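# Recreate the pictured peg pattern on the board

## Task

Make the peg board match the 'pattern' reference image. Every hole where the image shows a peg needs a peg of that same colour pushed all the way in, and every other hole must stay empty. The image is a top view of the board, and its upper edge is the board side farthest from the robot.

## Robot and tools

Robot: two arms, left_arm and right_arm, each with six joints and a parallel gripper. Joint order, always: waist, shoulder, elbow, wrist pitch, wrist yaw, wrist roll. Stated ranges in rad: waist -2.618 to 3.054, shoulder 0.000 to 3.142, elbow 0.000 to 3.142, wrist pitch -1.571 to 1.571, wrist yaw -1.571 to 1.571, wrist roll -2.094 to 2.094. Each real end may differ from these by up to 0.059 rad either way.

Frame: scene frame. The origin is at table height, halfway between the two nominal arm bases. +z points up, +x points out across the table, and left_arm sits on the +y side. Arm names do not match image left and right. A BASES line, if present, gives the true base positions. Reported gripper positions (metres) and quaternions (wxyz) can be off by a few cm, more at long reach. end_effector_position is the point between the finger pads, about 1 cm short of the tips. The fingers point along the gripper's +z and open along its y.

Row format, used by both execute_actions and move: one flat list of 14 numbers, each in [-1, 1]. Numbers 1-6 are left_arm joint offsets, 7 is left_arm opening, 8-13 are right_arm joint offsets, 14 is right_arm opening. Both arms always need values, even if one stays still. A joint number is a displacement, not a pose. It counts from that arm's Joint targets as they stood when the action or move began, not from the previous row. Scale: 1.0 equals 2.224 rad for waist, shoulder and elbow, and 8.485 rad for the three wrist joints. The opening is absolute: +1 fully open, -1 closed. To hold an arm still, send 0 for its joints and repeat its current opening. A 0 in an opening slot is a half-open command, not 'no change'.

execute_actions(actions, cameras): actions is a list of actions. Each action is a list of 1 to 15 rows, one row per 1/30 s step. A short action keeps its last row for the rest of its 15 steps. An empty list just reports the state. An action is rejected for both arms if it would push a joint more than 0.059 rad past its range end. If the first action is malformed or fails that check, the whole call is rejected. A joint driven into its real end stops there, and the result says "joint sent to its limit".

move(target, speed, blend, opening_speed, blocking, cameras): target is one 14-number row, or a list of up to 15 rows. Every row is an offset from the same starting Joint targets, not from the row before it. All joints move together, so the gripper follows a curve rather than a straight line. Path timing: each path takes at least 0.5 s, and a path longer than 10 s stops short. speed is in rad/s for the joint with the farthest to go. It ranges from 0.01 to 12.57, and the default is 0.5. It can be one number or one per target. blend, in rad, rounds corners between listed targets, and 0 stops at each one. opening_speed is the rate of the gripper opening in scale units per second, 0.2 or more. Use a slow one when gripping something fragile. blocking=false returns after about 0.5 s while the move continues. The move's result line reads done, off_target (resting more than 0.035 rad from target), moving, held, or fault, and may add limits=held. done does not mean nothing was touched. Moves do not avoid obstacles or the other arm. Faster moves and targets set deeper past a contact hit and press harder.

wait(seconds): 0 to 10 s. The arms keep their last commands and any running move continues. stop(): brakes a running move, and it needs some room to do it. zoom_image(camera, region): region is [x0, y0, x1, y1] in pixels of that camera's newest image, at most 504 by 504. show_instructions(): shows the reference image. finished_scene(scene=1): ends the scene for good.

Results: Joint positions (rad) and Joint velocities (rad/s) are given per arm, with the finger gap in m last (0.094 open). Joint targets is the base that your next offsets count from. grip_measured uses the same scale as the command. On a firmly gripped hard part it reads a little below the part's width. grip_effort_nm is the gripper motor's effort (negative means closing) and is not a real finger force. Joint torques include gravity, and joints 1-3 wrap at ±28 N m. "joint command not followed" means the clearance check changed some steps. Joint targets also stay within 0.339 rad (big joints) or 2.2 rad (wrist) of the measured angles. They are scaled back if the gripper would end up more than 200 mm away.

Cameras: cam_head_left, cam_head_right, cam_high, cam_low, cam_left_wrist, cam_right_wrist, all 672x504. Calibrations are approximate, and wrist views can lag while moving.

Avoid: dropping pegs, opening the gripper on a peg that is still moving, slamming, and hard pushes. Any arm stop is costly. Arms touching hard, or one gripper closing on the other's fingers, can fail the run. Anything leaving the table fails the task, and so does leaving something set down off it. Loose objects may be nudged now and then. Holding loads, full stretch or pushing into unreachable poses heats motors. MOTOR HOT appears at 75 °C. At 90 °C that arm folds up and is out for the rest of the scene. To end a push, command targets back past the measured positions. The final board must stay correct with the robot hands off.

Each tool is called as name(argument=value, ...) on one line, values as JSON.

Reference images:

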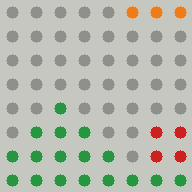

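## Session

execute_actions(actions=[])

show_instructions()

Scene clock: 0.00 s.
left_arm: end_effector_position=(+0.3776, +0.3750, +0.1404) grip_measured=+1.000 grip_effort_nm=n/a end_effector_quat_wxyz=(+0.620, -0.056, +0.782, +0.010) | right_arm: end_effector_position=(+0.4513, -0.2605, +0.1358) grip_measured=+1.000 grip_effort_nm=n/a end_effector_quat_wxyz=(+0.613, +0.024, +0.788, -0.047)
Joint positions: left_arm=[0.004 1.527 0.372 0.922 -0.076 -0.072 0.094] | right_arm=[0.003 1.559 0.362 0.949 0.078 -0.026 0.094]
Joint velocities: within noise
Joint torques (N m): no reading
Motor temperatures (°C): left_arm=[33 32 35 38 30 30 33] | right_arm=[29 40 40 33 27 27 31]
Heat: left arm: 38 °C; right arm: 40 °C.
Joint targets: left_arm=[0.004 1.520 0.378 0.923 -0.076 -0.072] | right_arm=[0.003 1.548 0.372 0.961 0.078 -0.025]
Tool commands: left_gripper/opening=+1.0 right_gripper/opening=+1.0

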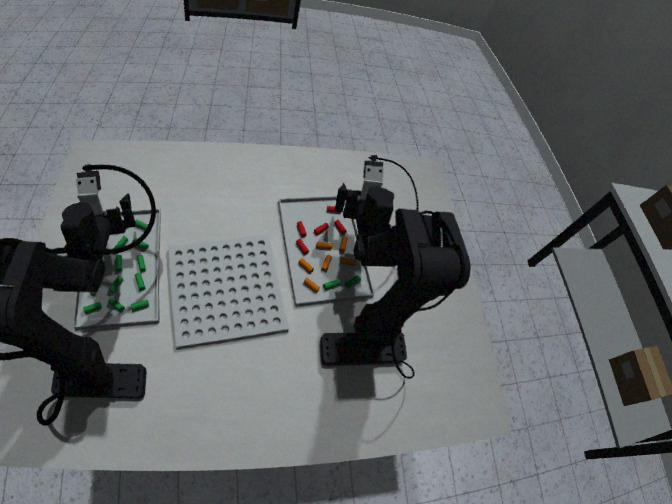

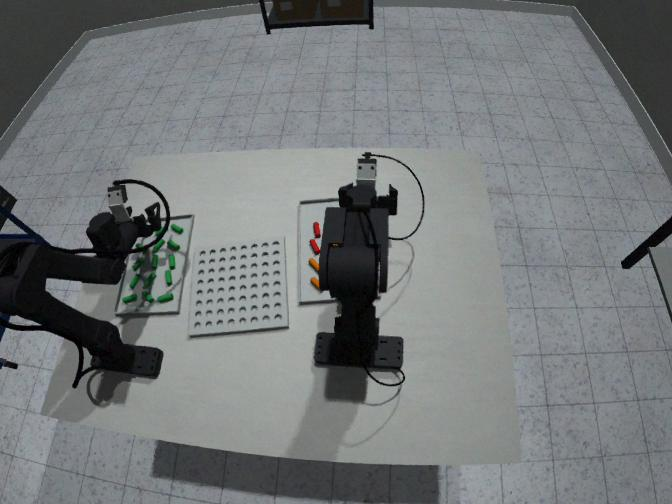

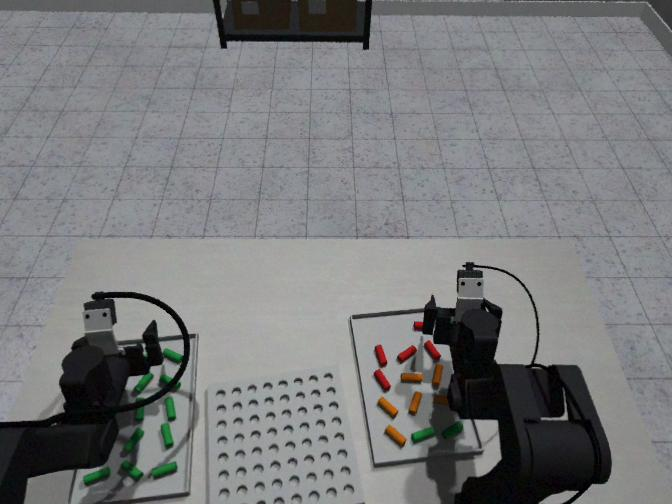

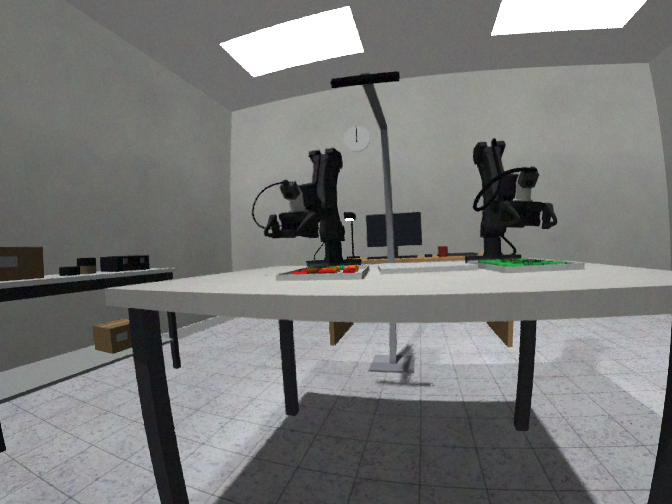

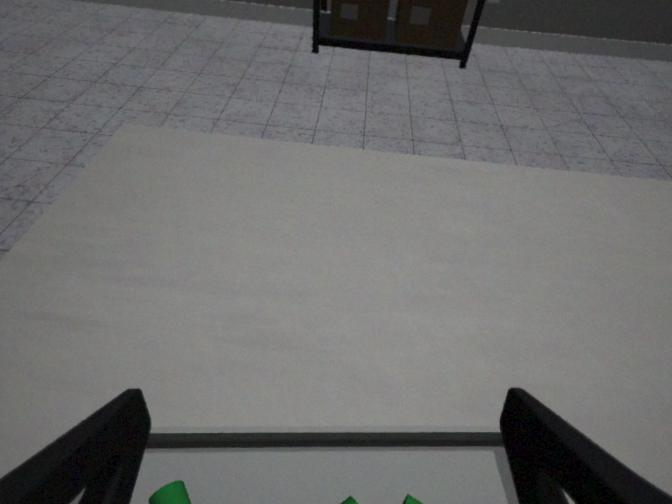

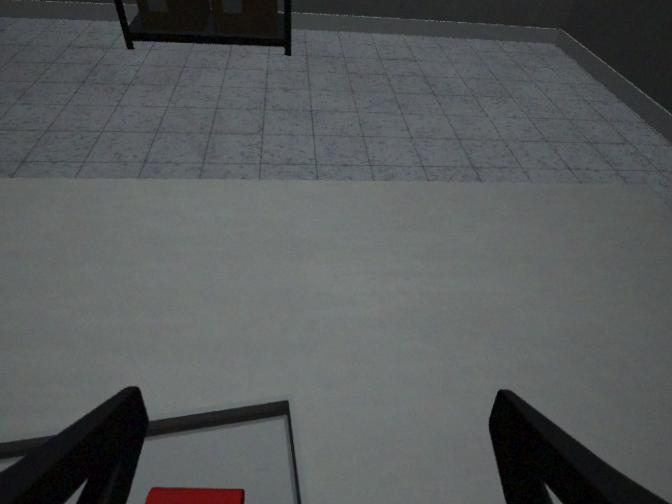

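Reference images for this scene: pattern.

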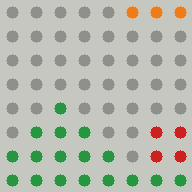

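zoom_image(camera="cam_high", region=[60, 300, 360, 504])

zoom_image(camera="cam_high", region=[340, 300, 500, 480])

zoom_image(camera="cam_head_left", region=[60, 190, 380, 360])

Scaled by 1.680 from the camera's 672x504 image, which has a finer 960x720 frame.

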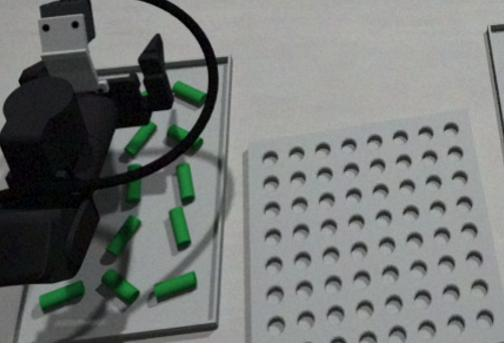

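Scaled by 2.800 from the camera's 672x504 image, which has a finer 960x720 frame.

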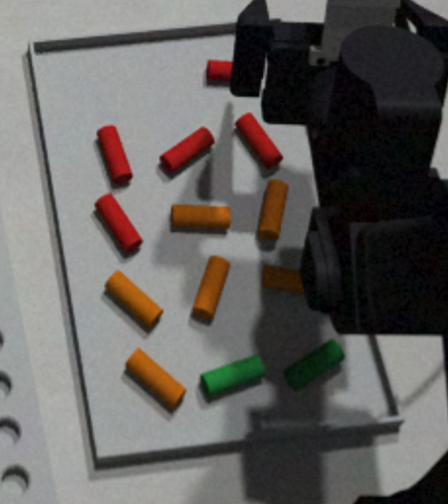

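Scaled by 1.575 from the camera's 672x504 image, which has a finer 960x720 frame.

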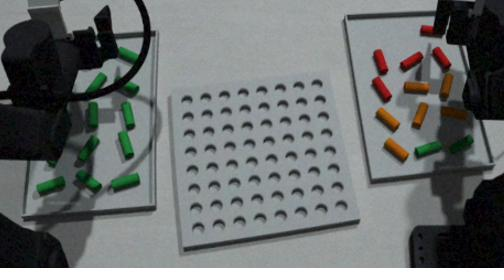

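move(target=[0,-0.0989,0.2797,-0.2585,0.00896,0.0085,1,0,-0.1115,0.2824,-0.2629,-0.0092,0.0029,1], speed=1.5)

Scene clock: 115.23 s.
left_arm: end_effector_position=(+0.1701, +0.3616, +0.1140) grip_measured=+1.000 grip_effort_nm=-0.012 end_effector_quat_wxyz=(-0.019, -0.010, +1.000, +0.006) | right_arm: end_effector_position=(+0.2431, -0.2431, +0.1169) grip_measured=+1.000 grip_effort_nm=-0.012 end_effector_quat_wxyz=(-0.022, +0.009, +1.000, -0.005)
Joint positions: left_arm=[0.004 1.321 0.972 -1.259 -0.012 -0.011 0.094] | right_arm=[0.003 1.321 0.965 -1.258 0.011 -0.008 0.094]
Joint velocities: within noise
Joint torques (N m): left_arm=[-0.1 -5.7 9.95 -0.2 0.12 0.13] | right_arm=[0.03 -6.17 10.11 0.53 -0.13 0.08]
Motor temperatures (°C): left_arm=[32 32 36 43 29 30 32] | right_arm=[28 42 42 41 27 27 30]
Heat: left arm: 43 °C; right arm: 42 °C.
Joint targets: left_arm=[0.004 1.300 1.001 -1.270 0.000 0.000] | right_arm=[0.003 1.300 1.000 -1.269 0.000 -0.001]
move: done
camera_calibration:
cam_left_wrist: T_world_to_cam=[[0.0491991, -0.998358, -0.0293445, 0.352445], [-0.879728, -0.057227, 0.472022, 0.164521], [-0.472926, 0.00259215, -0.881098, 0.274013], [0, 0, 0, 1]] pos_world=[0.256981, 0.360571, 0.174117]
cam_right_wrist: T_world_to_cam=[[0.00683973, -0.999612, 0.0270188, -0.2511], [-0.858087, 0.00800665, 0.513442, 0.193464], [-0.513459, -0.0266963, -0.857699, 0.315278], [0, 0, 0, 1]] pos_world=[0.329608, -0.244135, 0.177865]

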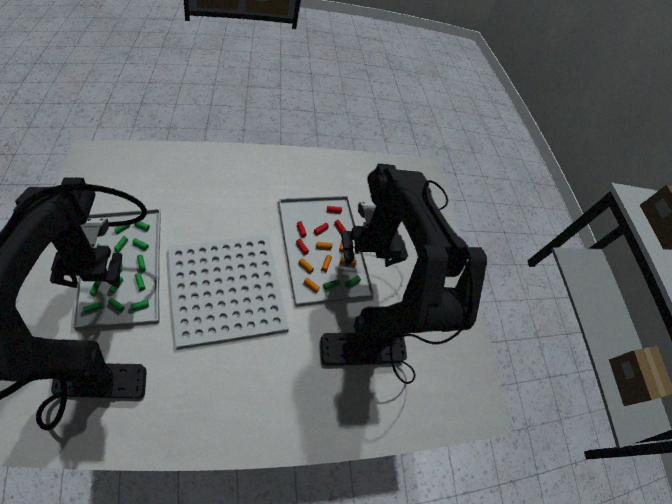

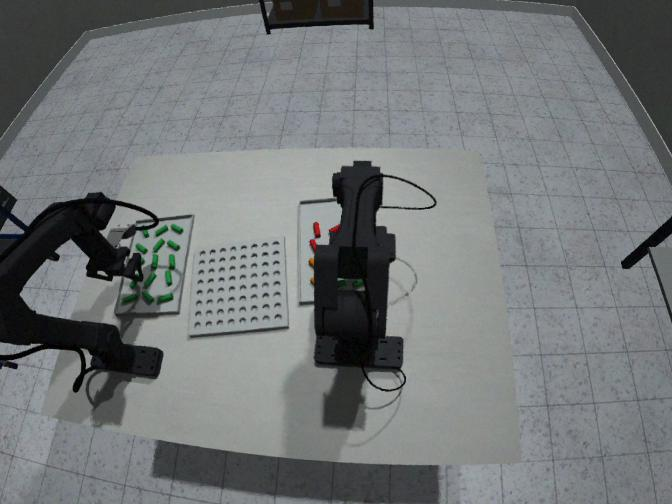

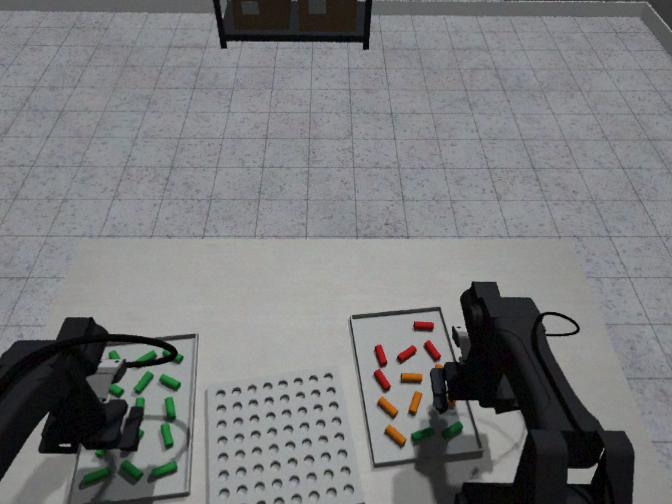

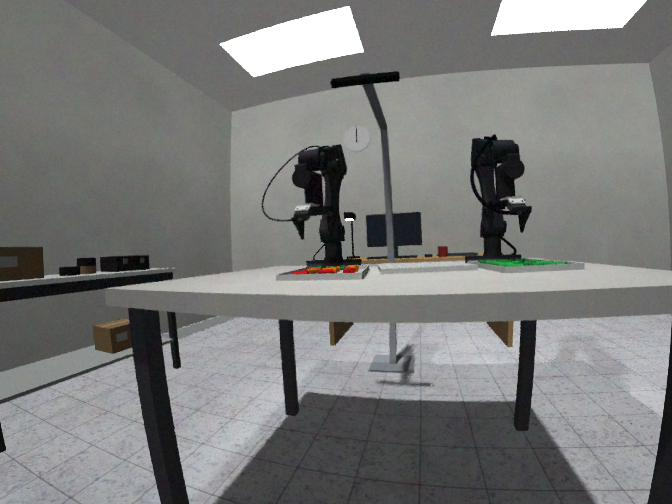

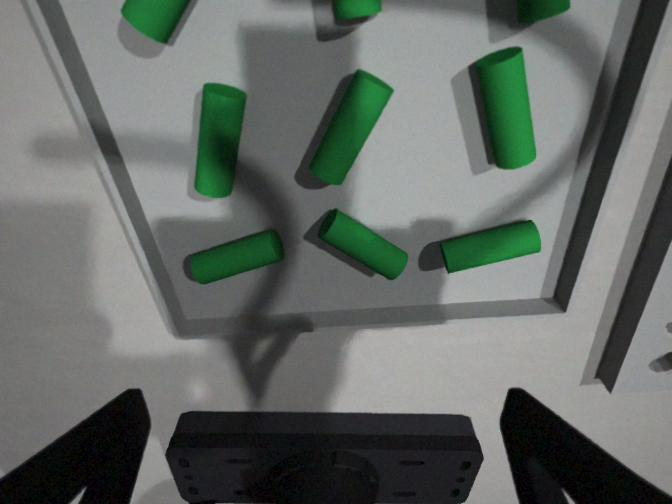

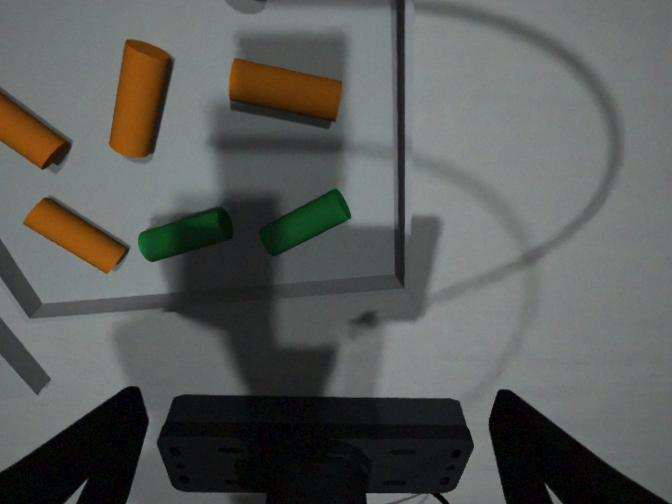

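move(target=[-0.38,0,0.0895,-0.02357,0,0,1,0.38,0,0.0899,-0.0236,0,0,1], speed=1)

Scene clock: 181.50 s.
left_arm: end_effector_position=(+0.1080, +0.2127, +0.1643) grip_measured=+1.000 grip_effort_nm=-0.022 end_effector_quat_wxyz=(-0.016, +0.400, +0.916, +0.010) | right_arm: end_effector_position=(+0.1831, -0.0952, +0.1674) grip_measured=+1.000 grip_effort_nm=-0.027 end_effector_quat_wxyz=(-0.019, -0.398, +0.917, -0.011)
Joint positions: left_arm=[-0.837 1.321 1.172 -1.459 -0.005 -0.009 0.094] | right_arm=[0.842 1.321 1.165 -1.458 0.005 -0.005 0.094]
Joint velocities: within noise
Joint torques (N m): left_arm=[-0.39 -5.81 9.87 -0.15 0.02 0.06] | right_arm=[0.62 -6.16 10.02 0.54 -0.07 0.07]
Motor temperatures (°C): left_arm=[32 32 37 38 29 29 32] | right_arm=[28 40 48 34 27 27 30]
Heat: left arm: 38 °C; right arm: 48 °C.
Joint targets: left_arm=[-0.841 1.300 1.200 -1.470 0.000 0.000] | right_arm=[0.848 1.300 1.200 -1.469 0.000 -0.001]
move: done
camera_calibration:
cam_left_wrist: T_world_to_cam=[[-0.712335, -0.701483, -0.0223887, 0.226328], [-0.626075, 0.620697, 0.47198, -0.0939225], [-0.317189, 0.350225, -0.881325, 0.198702], [0, 0, 0, 1]] pos_world=[0.165445, 0.147472, 0.224518]
cam_right_wrist: T_world_to_cam=[[0.746549, -0.664997, 0.0210748, -0.206862], [-0.579102, -0.633873, 0.512685, 0.00281044], [-0.327575, -0.394949, -0.858318, 0.262779], [0, 0, 0, 1]] pos_world=[0.24214, -0.0319968, 0.228467]

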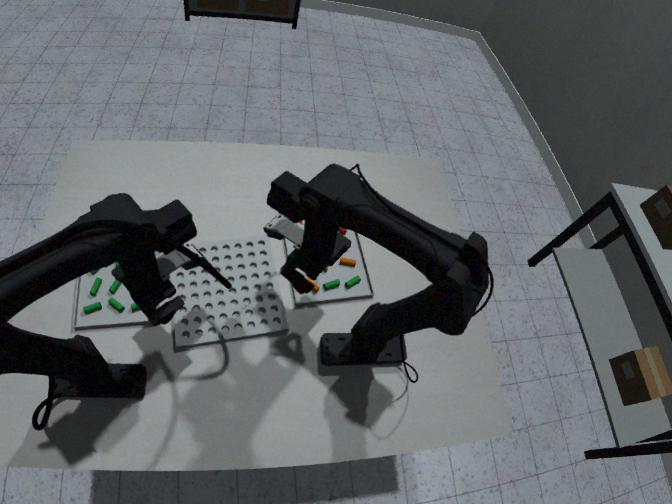

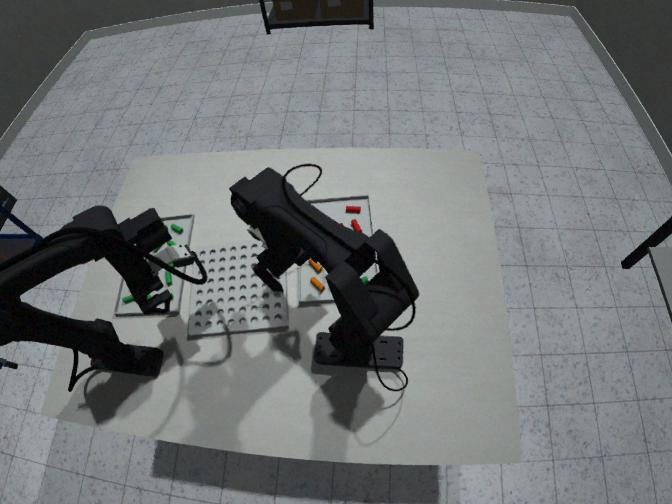

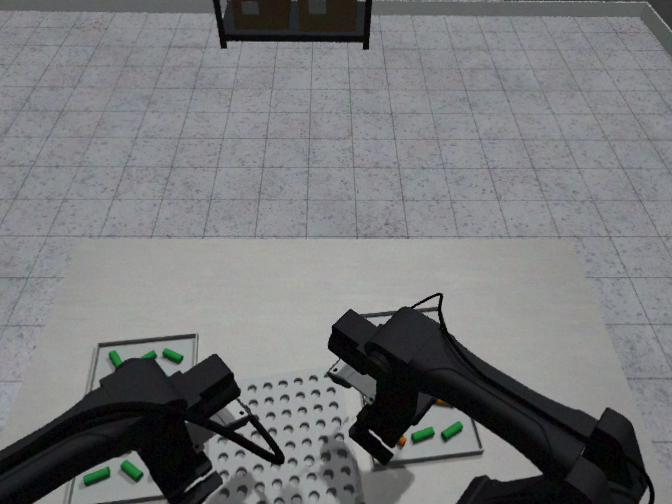

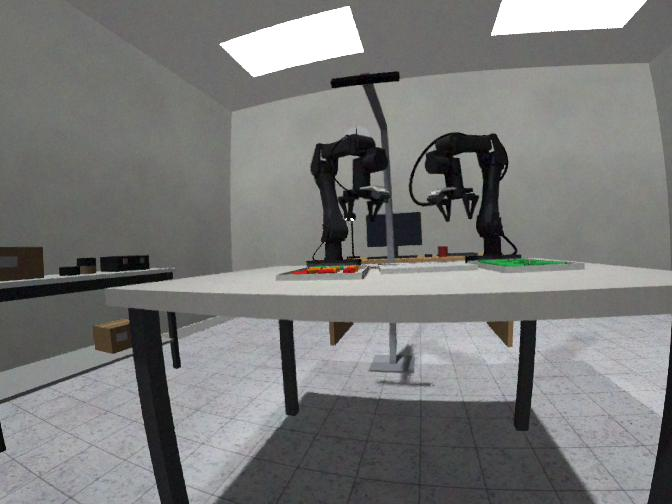

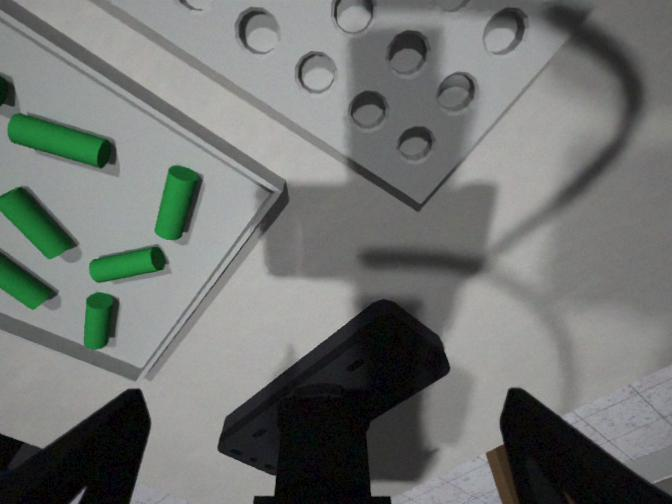

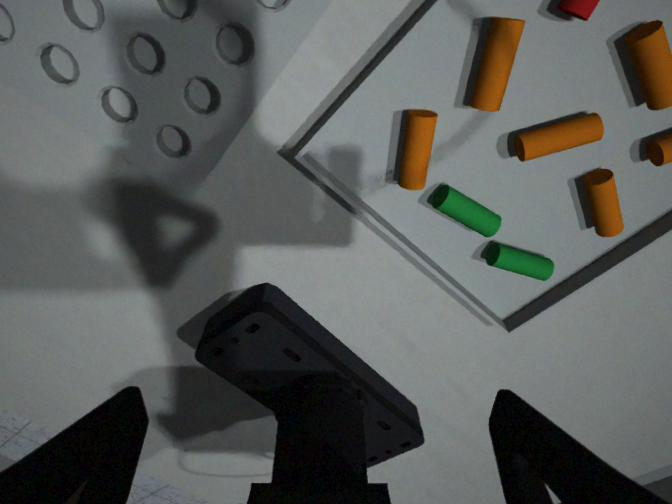

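move(target=[0.4042,0.3849,0.1956,-0.0035,-0.0197,0.0238,-0.1,-0.38,0,0,0,0,0,1], speed=1.2)

Scene clock: 310.73 s.
left_arm: end_effector_position=(+0.2693, +0.4053, +0.0611) grip_measured=-0.098 grip_effort_nm=-0.085 end_effector_quat_wxyz=(-0.229, +0.078, +0.969, +0.048) | right_arm: end_effector_position=(+0.2440, -0.2402, +0.1674) grip_measured=+1.000 grip_effort_nm=-0.027 end_effector_quat_wxyz=(-0.022, +0.007, +1.000, -0.001)
Joint positions: left_arm=[0.06 2.144 1.611 -1.486 -0.158 0.19 0.042] | right_arm=[0.009 1.321 1.165 -1.459 0.002 -0.005 0.094]
Joint velocities: within noise
Joint torques (N m): left_arm=[-0.35 -9.62 8.18 -1.08 -0.18 0.08] | right_arm=[-0.61 -6.16 10.02 0.53 -0.04 0.05]
Motor temperatures (°C): left_arm=[32 32 40 35 28 29 31] | right_arm=[28 39 46 31 27 27 30]
Heat: left arm: 40 °C; right arm: 46 °C.
Joint targets: left_arm=[0.058 2.156 1.635 -1.500 -0.168 0.202] | right_arm=[0.003 1.300 1.200 -1.469 0.000 -0.001]
move: done
camera_calibration:
cam_left_wrist: T_world_to_cam=[[-0.152916, -0.984565, -0.0851386, 0.442017], [-0.606235, 0.0254206, 0.794879, 0.152463], [-0.780446, 0.173164, -0.600765, 0.270819], [0, 0, 0, 1]] pos_world=[0.371379, 0.384422, 0.0791416]
cam_right_wrist: T_world_to_cam=[[0.0102514, -0.999786, 0.0179633, -0.248965], [-0.858234, 0.00042185, 0.513259, 0.166539], [-0.513157, -0.0206783, -0.858046, 0.360561], [0, 0, 0, 1]] pos_world=[0.330506, -0.241526, 0.228372]

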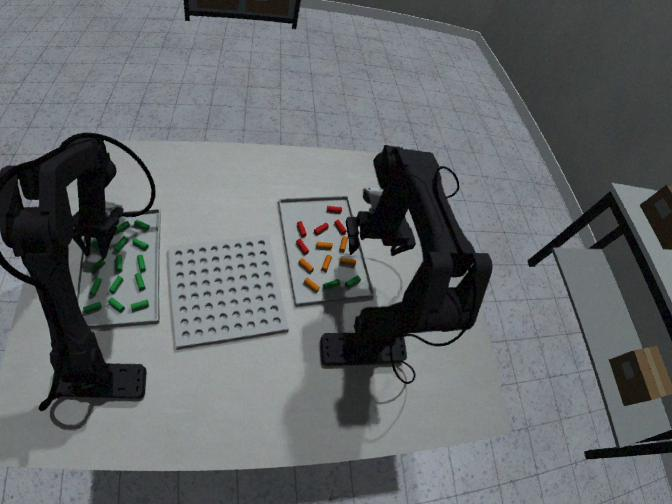

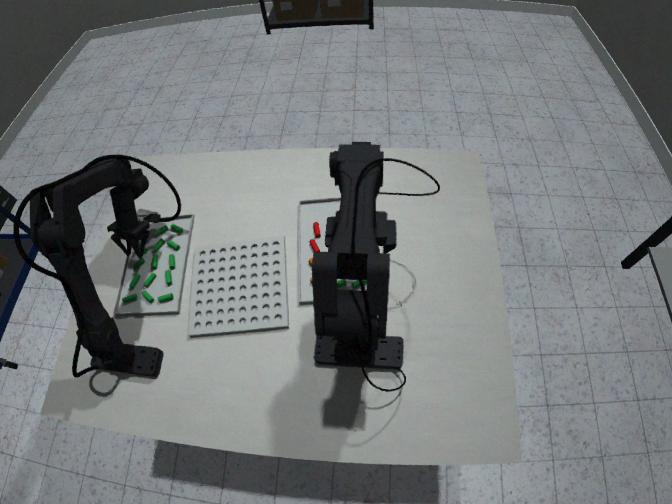

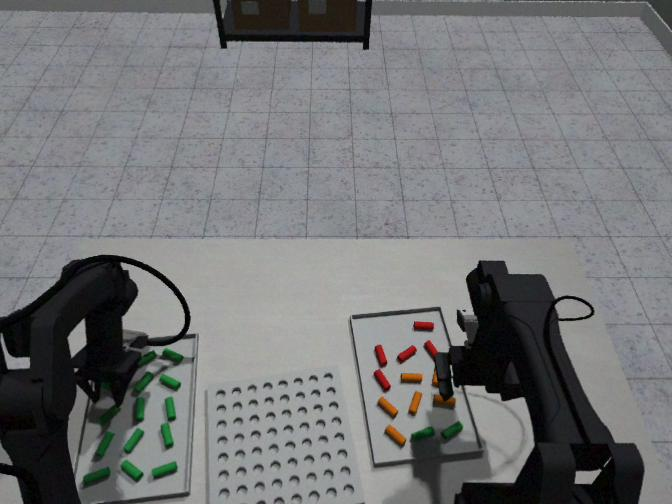

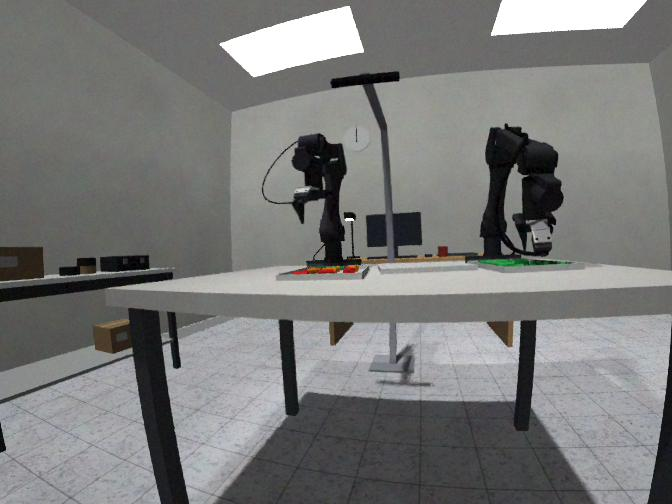

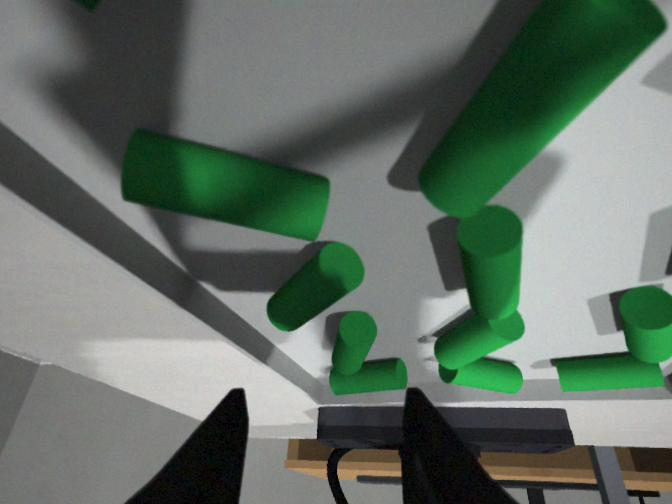

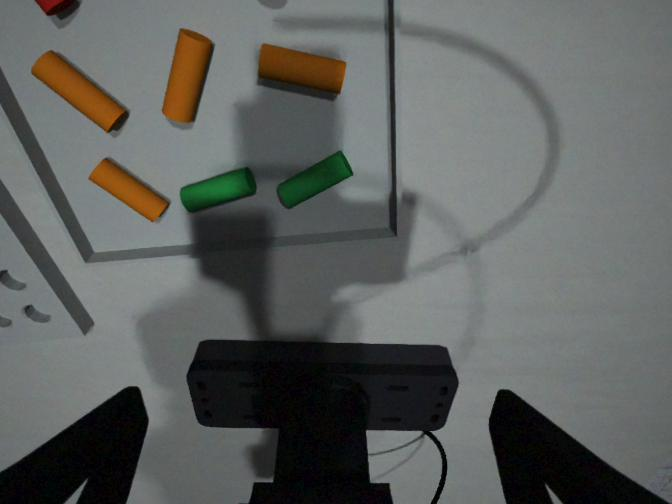

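move(target=[0.0216,-0.1277,-0.1133,0.0100,0.0075,0.0105,-0.1,0,0,0,0,0,0,1], speed=1, cameras=["cam_left_wrist"])

Scene clock: 412.83 s.
left_arm: end_effector_position=(+0.2302, +0.4067, +0.0893) grip_measured=-0.098 grip_effort_nm=-0.090 end_effector_quat_wxyz=(-0.185, +0.093, +0.978, +0.022) | right_arm: end_effector_position=(+0.2440, -0.2402, +0.1674) grip_measured=+1.000 grip_effort_nm=-0.027 end_effector_quat_wxyz=(-0.022, +0.007, +1.000, -0.001)
Joint positions: left_arm=[0.104 1.89 1.394 -1.433 -0.116 0.279 0.042] | right_arm=[0.009 1.321 1.165 -1.459 0.002 -0.005 0.094]
Joint velocities: within noise
Joint torques (N m): left_arm=[0.02 -10.15 5.16 -0.53 0.08 0.15] | right_arm=[-0.58 -6.15 9.99 0.53 -0.04 0.05]
Motor temperatures (°C): left_arm=[31 35 37 35 28 29 31] | right_arm=[28 39 47 30 27 27 30]
Heat: left arm: 37 °C; right arm: 47 °C.
Joint targets: left_arm=[0.106 1.873 1.383 -1.415 -0.104 0.291] | right_arm=[0.003 1.300 1.200 -1.469 0.000 -0.001]
move: done
camera_calibration:
cam_left_wrist: T_world_to_cam=[[-0.168047, -0.985202, -0.0337195, 0.438912], [-0.669451, 0.0889467, 0.737512, 0.100079], [-0.723599, 0.14651, -0.674492, 0.261298], [0, 0, 0, 1]] pos_world=[0.329831, 0.385232, 0.117234]
Images, in order (width x height): cam_left_wrist 672x504.

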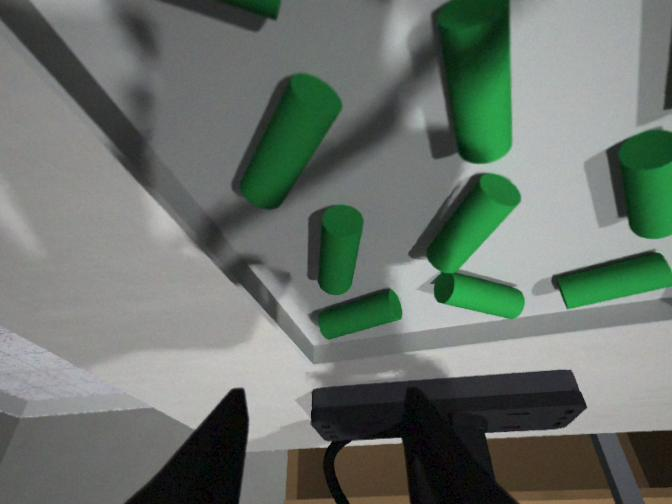

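move(target=[0,0.0459,-0.0724,0.0310,0,0,-0.1,0,0,0,0,0,0,1], speed=0.6, cameras=["cam_left_wrist","cam_head_left"])

Scene clock: 421.97 s.
left_arm: end_effector_position=(+0.2327, +0.4064, +0.0259) grip_measured=-0.098 grip_effort_nm=-0.095 end_effector_quat_wxyz=(-0.171, +0.093, +0.981, +0.023) | right_arm: end_effector_position=(+0.2440, -0.2402, +0.1674) grip_measured=+1.000 grip_effort_nm=-0.032 end_effector_quat_wxyz=(-0.022, +0.007, +1.000, -0.001)
Joint positions: left_arm=[0.104 1.959 1.23 -1.172 -0.113 0.28 0.042] | right_arm=[0.009 1.321 1.165 -1.459 0.002 -0.005 0.094]
Joint velocities: within noise
Joint torques (N m): left_arm=[0.09 -7.62 4.97 -0.44 0.03 0.16] | right_arm=[-0.61 -6.15 10.02 0.54 -0.04 0.05]
Motor temperatures (°C): left_arm=[31 36 37 35 28 29 31] | right_arm=[28 39 47 30 27 27 30]
Heat: left arm: 37 °C; right arm: 47 °C.
Joint targets: left_arm=[0.106 1.975 1.222 -1.152 -0.104 0.291] | right_arm=[0.003 1.300 1.200 -1.469 0.000 -0.001]
move: done
camera_calibration:
cam_left_wrist: T_world_to_cam=[[-0.166577, -0.985293, -0.0380769, 0.436656], [-0.690156, 0.0889261, 0.718176, 0.153893], [-0.704228, 0.145911, -0.694819, 0.216697], [0, 0, 0, 1]] pos_world=[0.331551, 0.384931, 0.0566696]
Images, in order (width x height): cam_head_left 672x504, cam_left_wrist 672x504.

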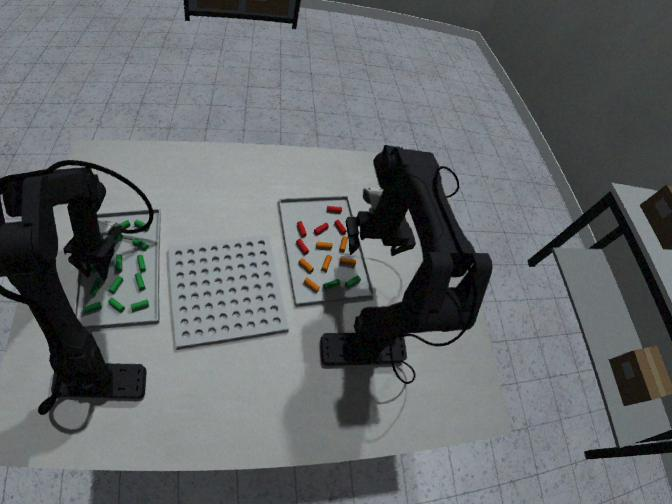

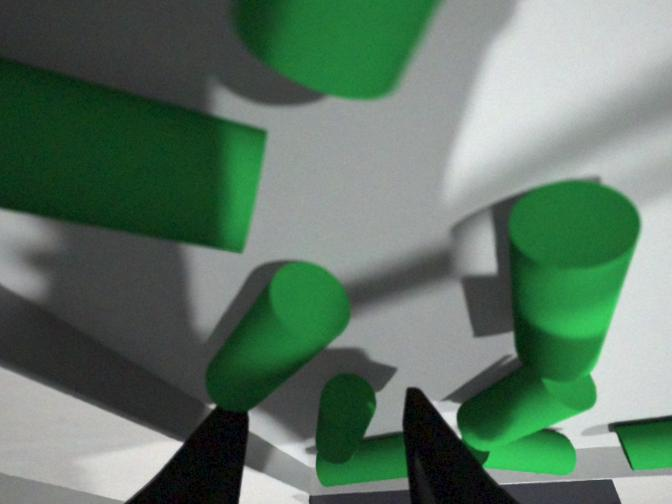

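move(target=[-0.0067,0,-0.0157,0.0037,0,0,-0.1,0,0,0,0,0,0,1], speed=0.3, cameras=["cam_left_wrist"])

zoom_image(camera="cam_left_wrist", region=[160, 300, 500, 504])

Scene clock: 435.10 s.
left_arm: end_effector_position=(+0.2312, +0.4046, +0.0205) grip_measured=-0.099 grip_effort_nm=-0.085 end_effector_quat_wxyz=(-0.169, +0.095, +0.981, +0.023) | right_arm: end_effector_position=(+0.2440, -0.2402, +0.1674) grip_measured=+1.000 grip_effort_nm=-0.032 end_effector_quat_wxyz=(-0.022, +0.007, +1.000, -0.001)
Joint positions: left_arm=[0.099 1.959 1.207 -1.145 -0.111 0.28 0.042] | right_arm=[0.009 1.321 1.165 -1.459 0.002 -0.005 0.094]
Joint velocities: within noise
Joint torques (N m): left_arm=[-0.77 -7.57 3.79 -0.37 0.03 0.13] | right_arm=[-0.61 -6.16 10.02 0.53 -0.04 0.05]
Motor temperatures (°C): left_arm=[31 35 36 34 28 29 31] | right_arm=[28 39 47 30 27 27 30]
Heat: left arm: 36 °C; right arm: 47 °C.
Joint targets: left_arm=[0.091 1.975 1.187 -1.121 -0.104 0.291] | right_arm=[0.003 1.300 1.200 -1.469 0.000 -0.001]
move: done
camera_calibration:
cam_left_wrist: T_world_to_cam=[[-0.171169, -0.984517, -0.0377833, 0.435211], [-0.69277, 0.0930003, 0.715137, 0.155905], [-0.700551, 0.148584, -0.697962, 0.210197], [0, 0, 0, 1]] pos_world=[0.329755, 0.382741, 0.0516597]
Images, in order (width x height): cam_left_wrist 672x504.

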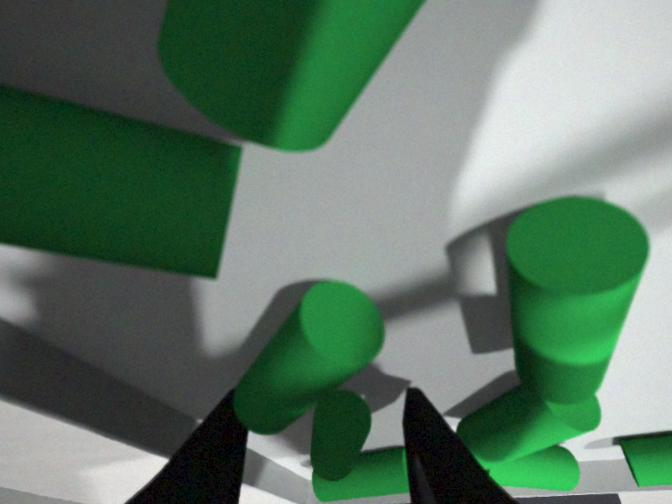

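Scaled by 1.482 from the camera's 672x504 image, which has a finer 960x720 frame.

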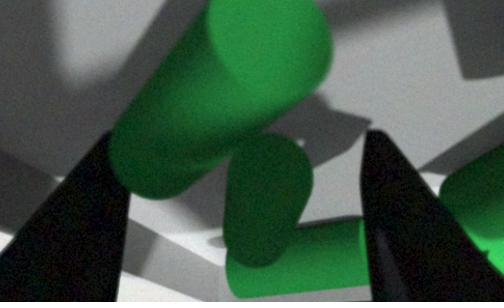

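move(target=[0,0,0,0,0,0,-1,0,0,0,0,0,0,1], opening_speed=1, cameras=["cam_left_wrist"])

Scene clock: 456.60 s.
left_arm: end_effector_position=(+0.2314, +0.4046, +0.0204) grip_measured=-0.702 grip_effort_nm=-1.048 end_effector_quat_wxyz=(-0.169, +0.095, +0.981, +0.023) | right_arm: end_effector_position=(+0.2440, -0.2402, +0.1674) grip_measured=+1.000 grip_effort_nm=-0.032 end_effector_quat_wxyz=(-0.022, +0.007, +1.000, -0.001)
Joint positions: left_arm=[0.099 1.959 1.207 -1.144 -0.111 0.28 0.014] | right_arm=[0.009 1.321 1.165 -1.459 0.002 -0.005 0.094]
Joint velocities: within noise
Joint torques (N m): left_arm=[-0.75 -7.56 3.73 -0.43 0.01 0.1] | right_arm=[-0.61 -6.17 10.02 0.53 -0.04 0.06]
Motor temperatures (°C): left_arm=[31 34 36 34 28 29 31] | right_arm=[28 39 47 30 27 27 30]
Heat: left arm: 36 °C; right arm: 47 °C.
Joint targets: left_arm=[0.091 1.975 1.187 -1.121 -0.104 0.291] | right_arm=[0.003 1.300 1.200 -1.469 0.000 -0.001]
move: done
camera_calibration:
cam_left_wrist: T_world_to_cam=[[-0.171136, -0.984518, -0.0379166, 0.435241], [-0.693334, 0.0929992, 0.71459, 0.156261], [-0.7, 0.148581, -0.698515, 0.210185], [0, 0, 0, 1]] pos_world=[0.329956, 0.382741, 0.051658]
Images, in order (width x height): cam_left_wrist 672x504.

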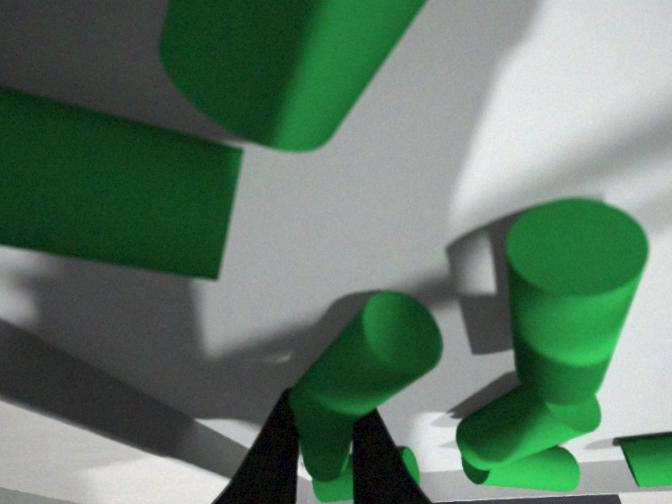

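move(target=[0,-0.054,0.0778,-0.0317,0,0,-1,0,0,0,0,0,0,1], speed=0.5, cameras=["cam_left_wrist"])

Scene clock: 465.10 s.
left_arm: end_effector_position=(+0.2289, +0.4034, +0.0785) grip_measured=-0.702 grip_effort_nm=-1.043 end_effector_quat_wxyz=(-0.177, +0.097, +0.979, +0.021) | right_arm: end_effector_position=(+0.2440, -0.2402, +0.1674) grip_measured=+1.000 grip_effort_nm=-0.022 end_effector_quat_wxyz=(-0.022, +0.007, +1.000, -0.001)
Joint positions: left_arm=[0.096 1.879 1.341 -1.374 -0.11 0.28 0.014] | right_arm=[0.009 1.321 1.165 -1.459 0.002 -0.005 0.094]
Joint velocities: within noise
Joint torques (N m): left_arm=[-0.43 -10.93 8.1 -0.84 0 0.11] | right_arm=[-0.61 -6.16 10 0.53 -0.04 0.06]
Motor temperatures (°C): left_arm=[31 34 36 34 28 29 32] | right_arm=[28 39 47 30 27 27 30]
Heat: left arm: 36 °C; right arm: 47 °C.
Joint targets: left_arm=[0.091 1.854 1.360 -1.390 -0.104 0.291] | right_arm=[0.003 1.300 1.200 -1.469 0.000 -0.001]
move: done
camera_calibration:
cam_left_wrist: T_world_to_cam=[[-0.1747, -0.984091, -0.0323109, 0.435972], [-0.68135, 0.0971364, 0.725483, 0.107847], [-0.710803, 0.148757, -0.687481, 0.250841], [0, 0, 0, 1]] pos_world=[0.327945, 0.381246, 0.108294]
Images, in order (width x height): cam_left_wrist 672x504.

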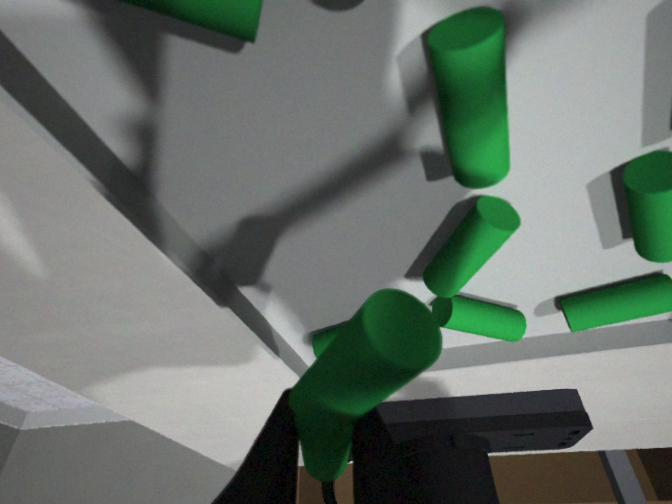

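zoom_image(camera="cam_left_wrist", region=[220, 260, 480, 504])

zoom_image(camera="cam_left_wrist", region=[0, 0, 504, 378])

Scaled by 1.938 from the camera's 672x504 image, which has a finer 960x720 frame.

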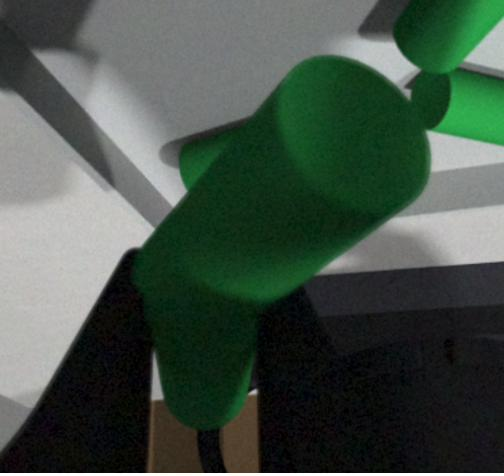

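Scaled by 1.000.

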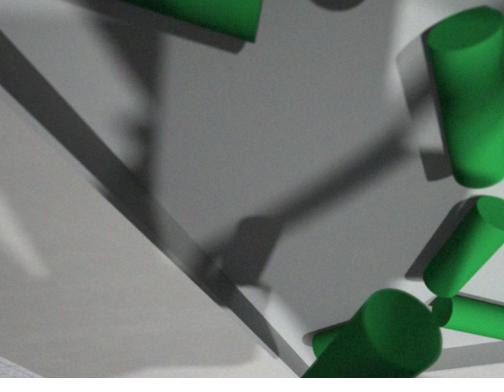

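move(target=[[0,0.054,-0.0765,0.0312,0,0,-1,0,0,0,0,0,0,1],[0,0.054,-0.0765,0.0312,0,0,0.1,0,0,0,0,0,0,1],[0,-0.14,0.14,-0.03,0,-0.0343,0.1,0,0,0,0,0,0,1]], speed=0.5, cameras=["cam_left_wrist"])

target 3 of 3 would take left_arm's wrist pitch more than 0.059 radians past the lower end of its range (-1.571 radians), so nothing of the call was run. Give that joint a number nearer 0 in that row, or first move the joint away from that end.
Scene clock: 478.57 s.
left_arm: end_effector_position=(+0.2286, +0.4034, +0.0786) grip_measured=-0.702 grip_effort_nm=-1.043 end_effector_quat_wxyz=(-0.177, +0.097, +0.979, +0.021) | right_arm: end_effector_position=(+0.2440, -0.2402, +0.1674) grip_measured=+1.000 grip_effort_nm=-0.032 end_effector_quat_wxyz=(-0.022, +0.007, +1.000, -0.001)
Joint positions: left_arm=[0.096 1.879 1.341 -1.375 -0.11 0.28 0.014] | right_arm=[0.009 1.321 1.165 -1.459 0.002 -0.005 0.094]
Joint velocities: within noise
Joint torques (N m): left_arm=[-0.31 -10.76 8.05 -0.86 -0.01 0.11] | right_arm=[-0.62 -6.15 10.04 0.54 -0.04 0.06]
Motor temperatures (°C): left_arm=[31 37 36 34 28 29 32] | right_arm=[28 39 47 30 27 27 30]
Heat: left arm: 37 °C; right arm: 47 °C.
Joint targets: left_arm=[0.091 1.854 1.360 -1.390 -0.104 0.291] | right_arm=[0.003 1.300 1.200 -1.469 0.000 -0.001]
Tool commands: left_gripper/opening=-1.0 right_gripper/opening=+1.0

move(target=[[0,0.054,-0.0765,0.0312,0,0,-1,0,0,0,0,0,0,1],[0,0.054,-0.0765,0.0312,0,0,0.1,0,0,0,0,0,0,1],[0,0,0,0,0,0,0.1,0,0,0,0,0,0,1],[-0.041,-0.2,-0.02,0,0.0123,-0.0343,0.1,0,0,0,0,0,0,1]], speed=0.6, cameras=["cam_left_wrist"])

Scene clock: 488.53 s.
left_arm: end_effector_position=(+0.2274, +0.3622, +0.1843) grip_measured=+0.099 grip_effort_nm=0.056 end_effector_quat_wxyz=(+0.047, -0.001, +0.999, +0.006) | right_arm: end_effector_position=(+0.2440, -0.2402, +0.1674) grip_measured=+1.000 grip_effort_nm=-0.032 end_effector_quat_wxyz=(-0.022, +0.007, +1.000, -0.001)
Joint positions: left_arm=[0.004 1.422 1.328 -1.383 -0.011 0.009 0.052] | right_arm=[0.009 1.321 1.165 -1.459 0.002 -0.005 0.094]
Joint velocities: within noise
Joint torques (N m): left_arm=[-0.36 -6.16 6.12 0.16 0.09 -0.13] | right_arm=[-0.61 -6.16 10.03 0.53 -0.04 0.05]
Motor temperatures (°C): left_arm=[31 37 36 34 28 29 32] | right_arm=[28 39 47 30 27 27 30]
Heat: left arm: 37 °C; right arm: 47 °C.
Joint targets: left_arm=[-0.001 1.409 1.315 -1.390 0.001 0.000] | right_arm=[0.003 1.300 1.200 -1.469 0.000 -0.001]
move: done; target 2's new numbers were sent with left_arm's wrist pitch 0.038 rad from that target
camera_calibration:
cam_left_wrist: T_world_to_cam=[[0.0336603, -0.999121, -0.0249974, 0.35538], [-0.934652, -0.0403269, 0.35327, 0.210112], [-0.353967, 0.0114727, -0.935188, 0.342841], [0, 0, 0, 1]] pos_world=[0.305774, 0.359607, 0.255278]
Images, in order (width x height): cam_left_wrist 672x504.

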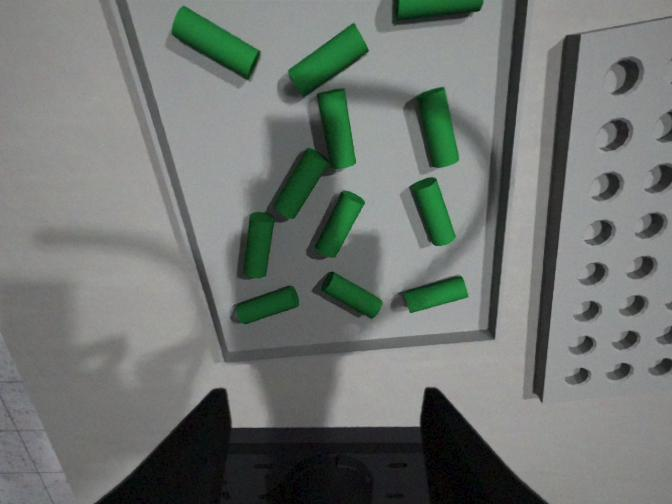

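move(target=[[-0.0409,0.3287,0.1821,-0.0114,0.0125,-0.0351,-0.2,0,0,0,0,0,0,1],[-0.0409,0.3647,0.1097,0.0159,0.0125,-0.0351,-0.2,0,0,0,0,0,0,1]], speed=[1.2,0.5], cameras=["cam_left_wrist"])

Scene clock: 521.30 s.
left_arm: end_effector_position=(+0.2924, +0.3134, +0.0209) grip_measured=-0.199 grip_effort_nm=-0.085 end_effector_quat_wxyz=(-0.184, -0.110, +0.977, -0.014) | right_arm: end_effector_position=(+0.2440, -0.2402, +0.1674) grip_measured=+1.000 grip_effort_nm=-0.032 end_effector_quat_wxyz=(-0.022, +0.007, +1.000, -0.001)
Joint positions: left_arm=[-0.09 2.196 1.569 -1.303 0.098 -0.29 0.038] | right_arm=[0.009 1.321 1.165 -1.459 0.002 -0.005 0.094]
Joint velocities: within noise
Joint torques (N m): left_arm=[-0.12 -9.14 5.05 -0.24 0.11 -0.11] | right_arm=[-0.61 -6.13 10.02 0.53 -0.04 0.05]
Motor temperatures (°C): left_arm=[31 34 37 33 28 29 32] | right_arm=[28 39 47 29 27 27 30]
Heat: left arm: 37 °C; right arm: 47 °C.
Joint targets: left_arm=[-0.092 2.221 1.559 -1.255 0.106 -0.298] | right_arm=[0.003 1.300 1.200 -1.469 0.000 -0.001]
move: off_target (left_arm); left_arm: the wrist pitch is farthest, 0.048 rad from its target
camera_calibration:
cam_left_wrist: T_world_to_cam=[[0.241358, -0.969643, -0.0392174, 0.230645], [-0.650427, -0.191628, 0.734999, 0.282846], [-0.720202, -0.15189, -0.676933, 0.366463], [0, 0, 0, 1]] pos_world=[0.39223, 0.333507, 0.049225]
Images, in order (width x height): cam_left_wrist 672x504.

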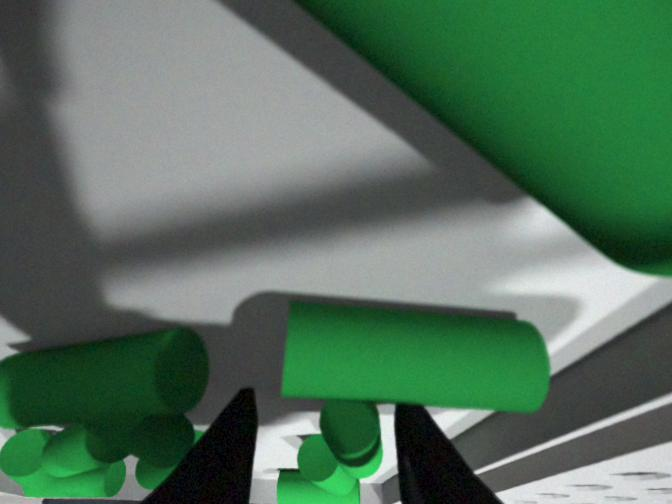

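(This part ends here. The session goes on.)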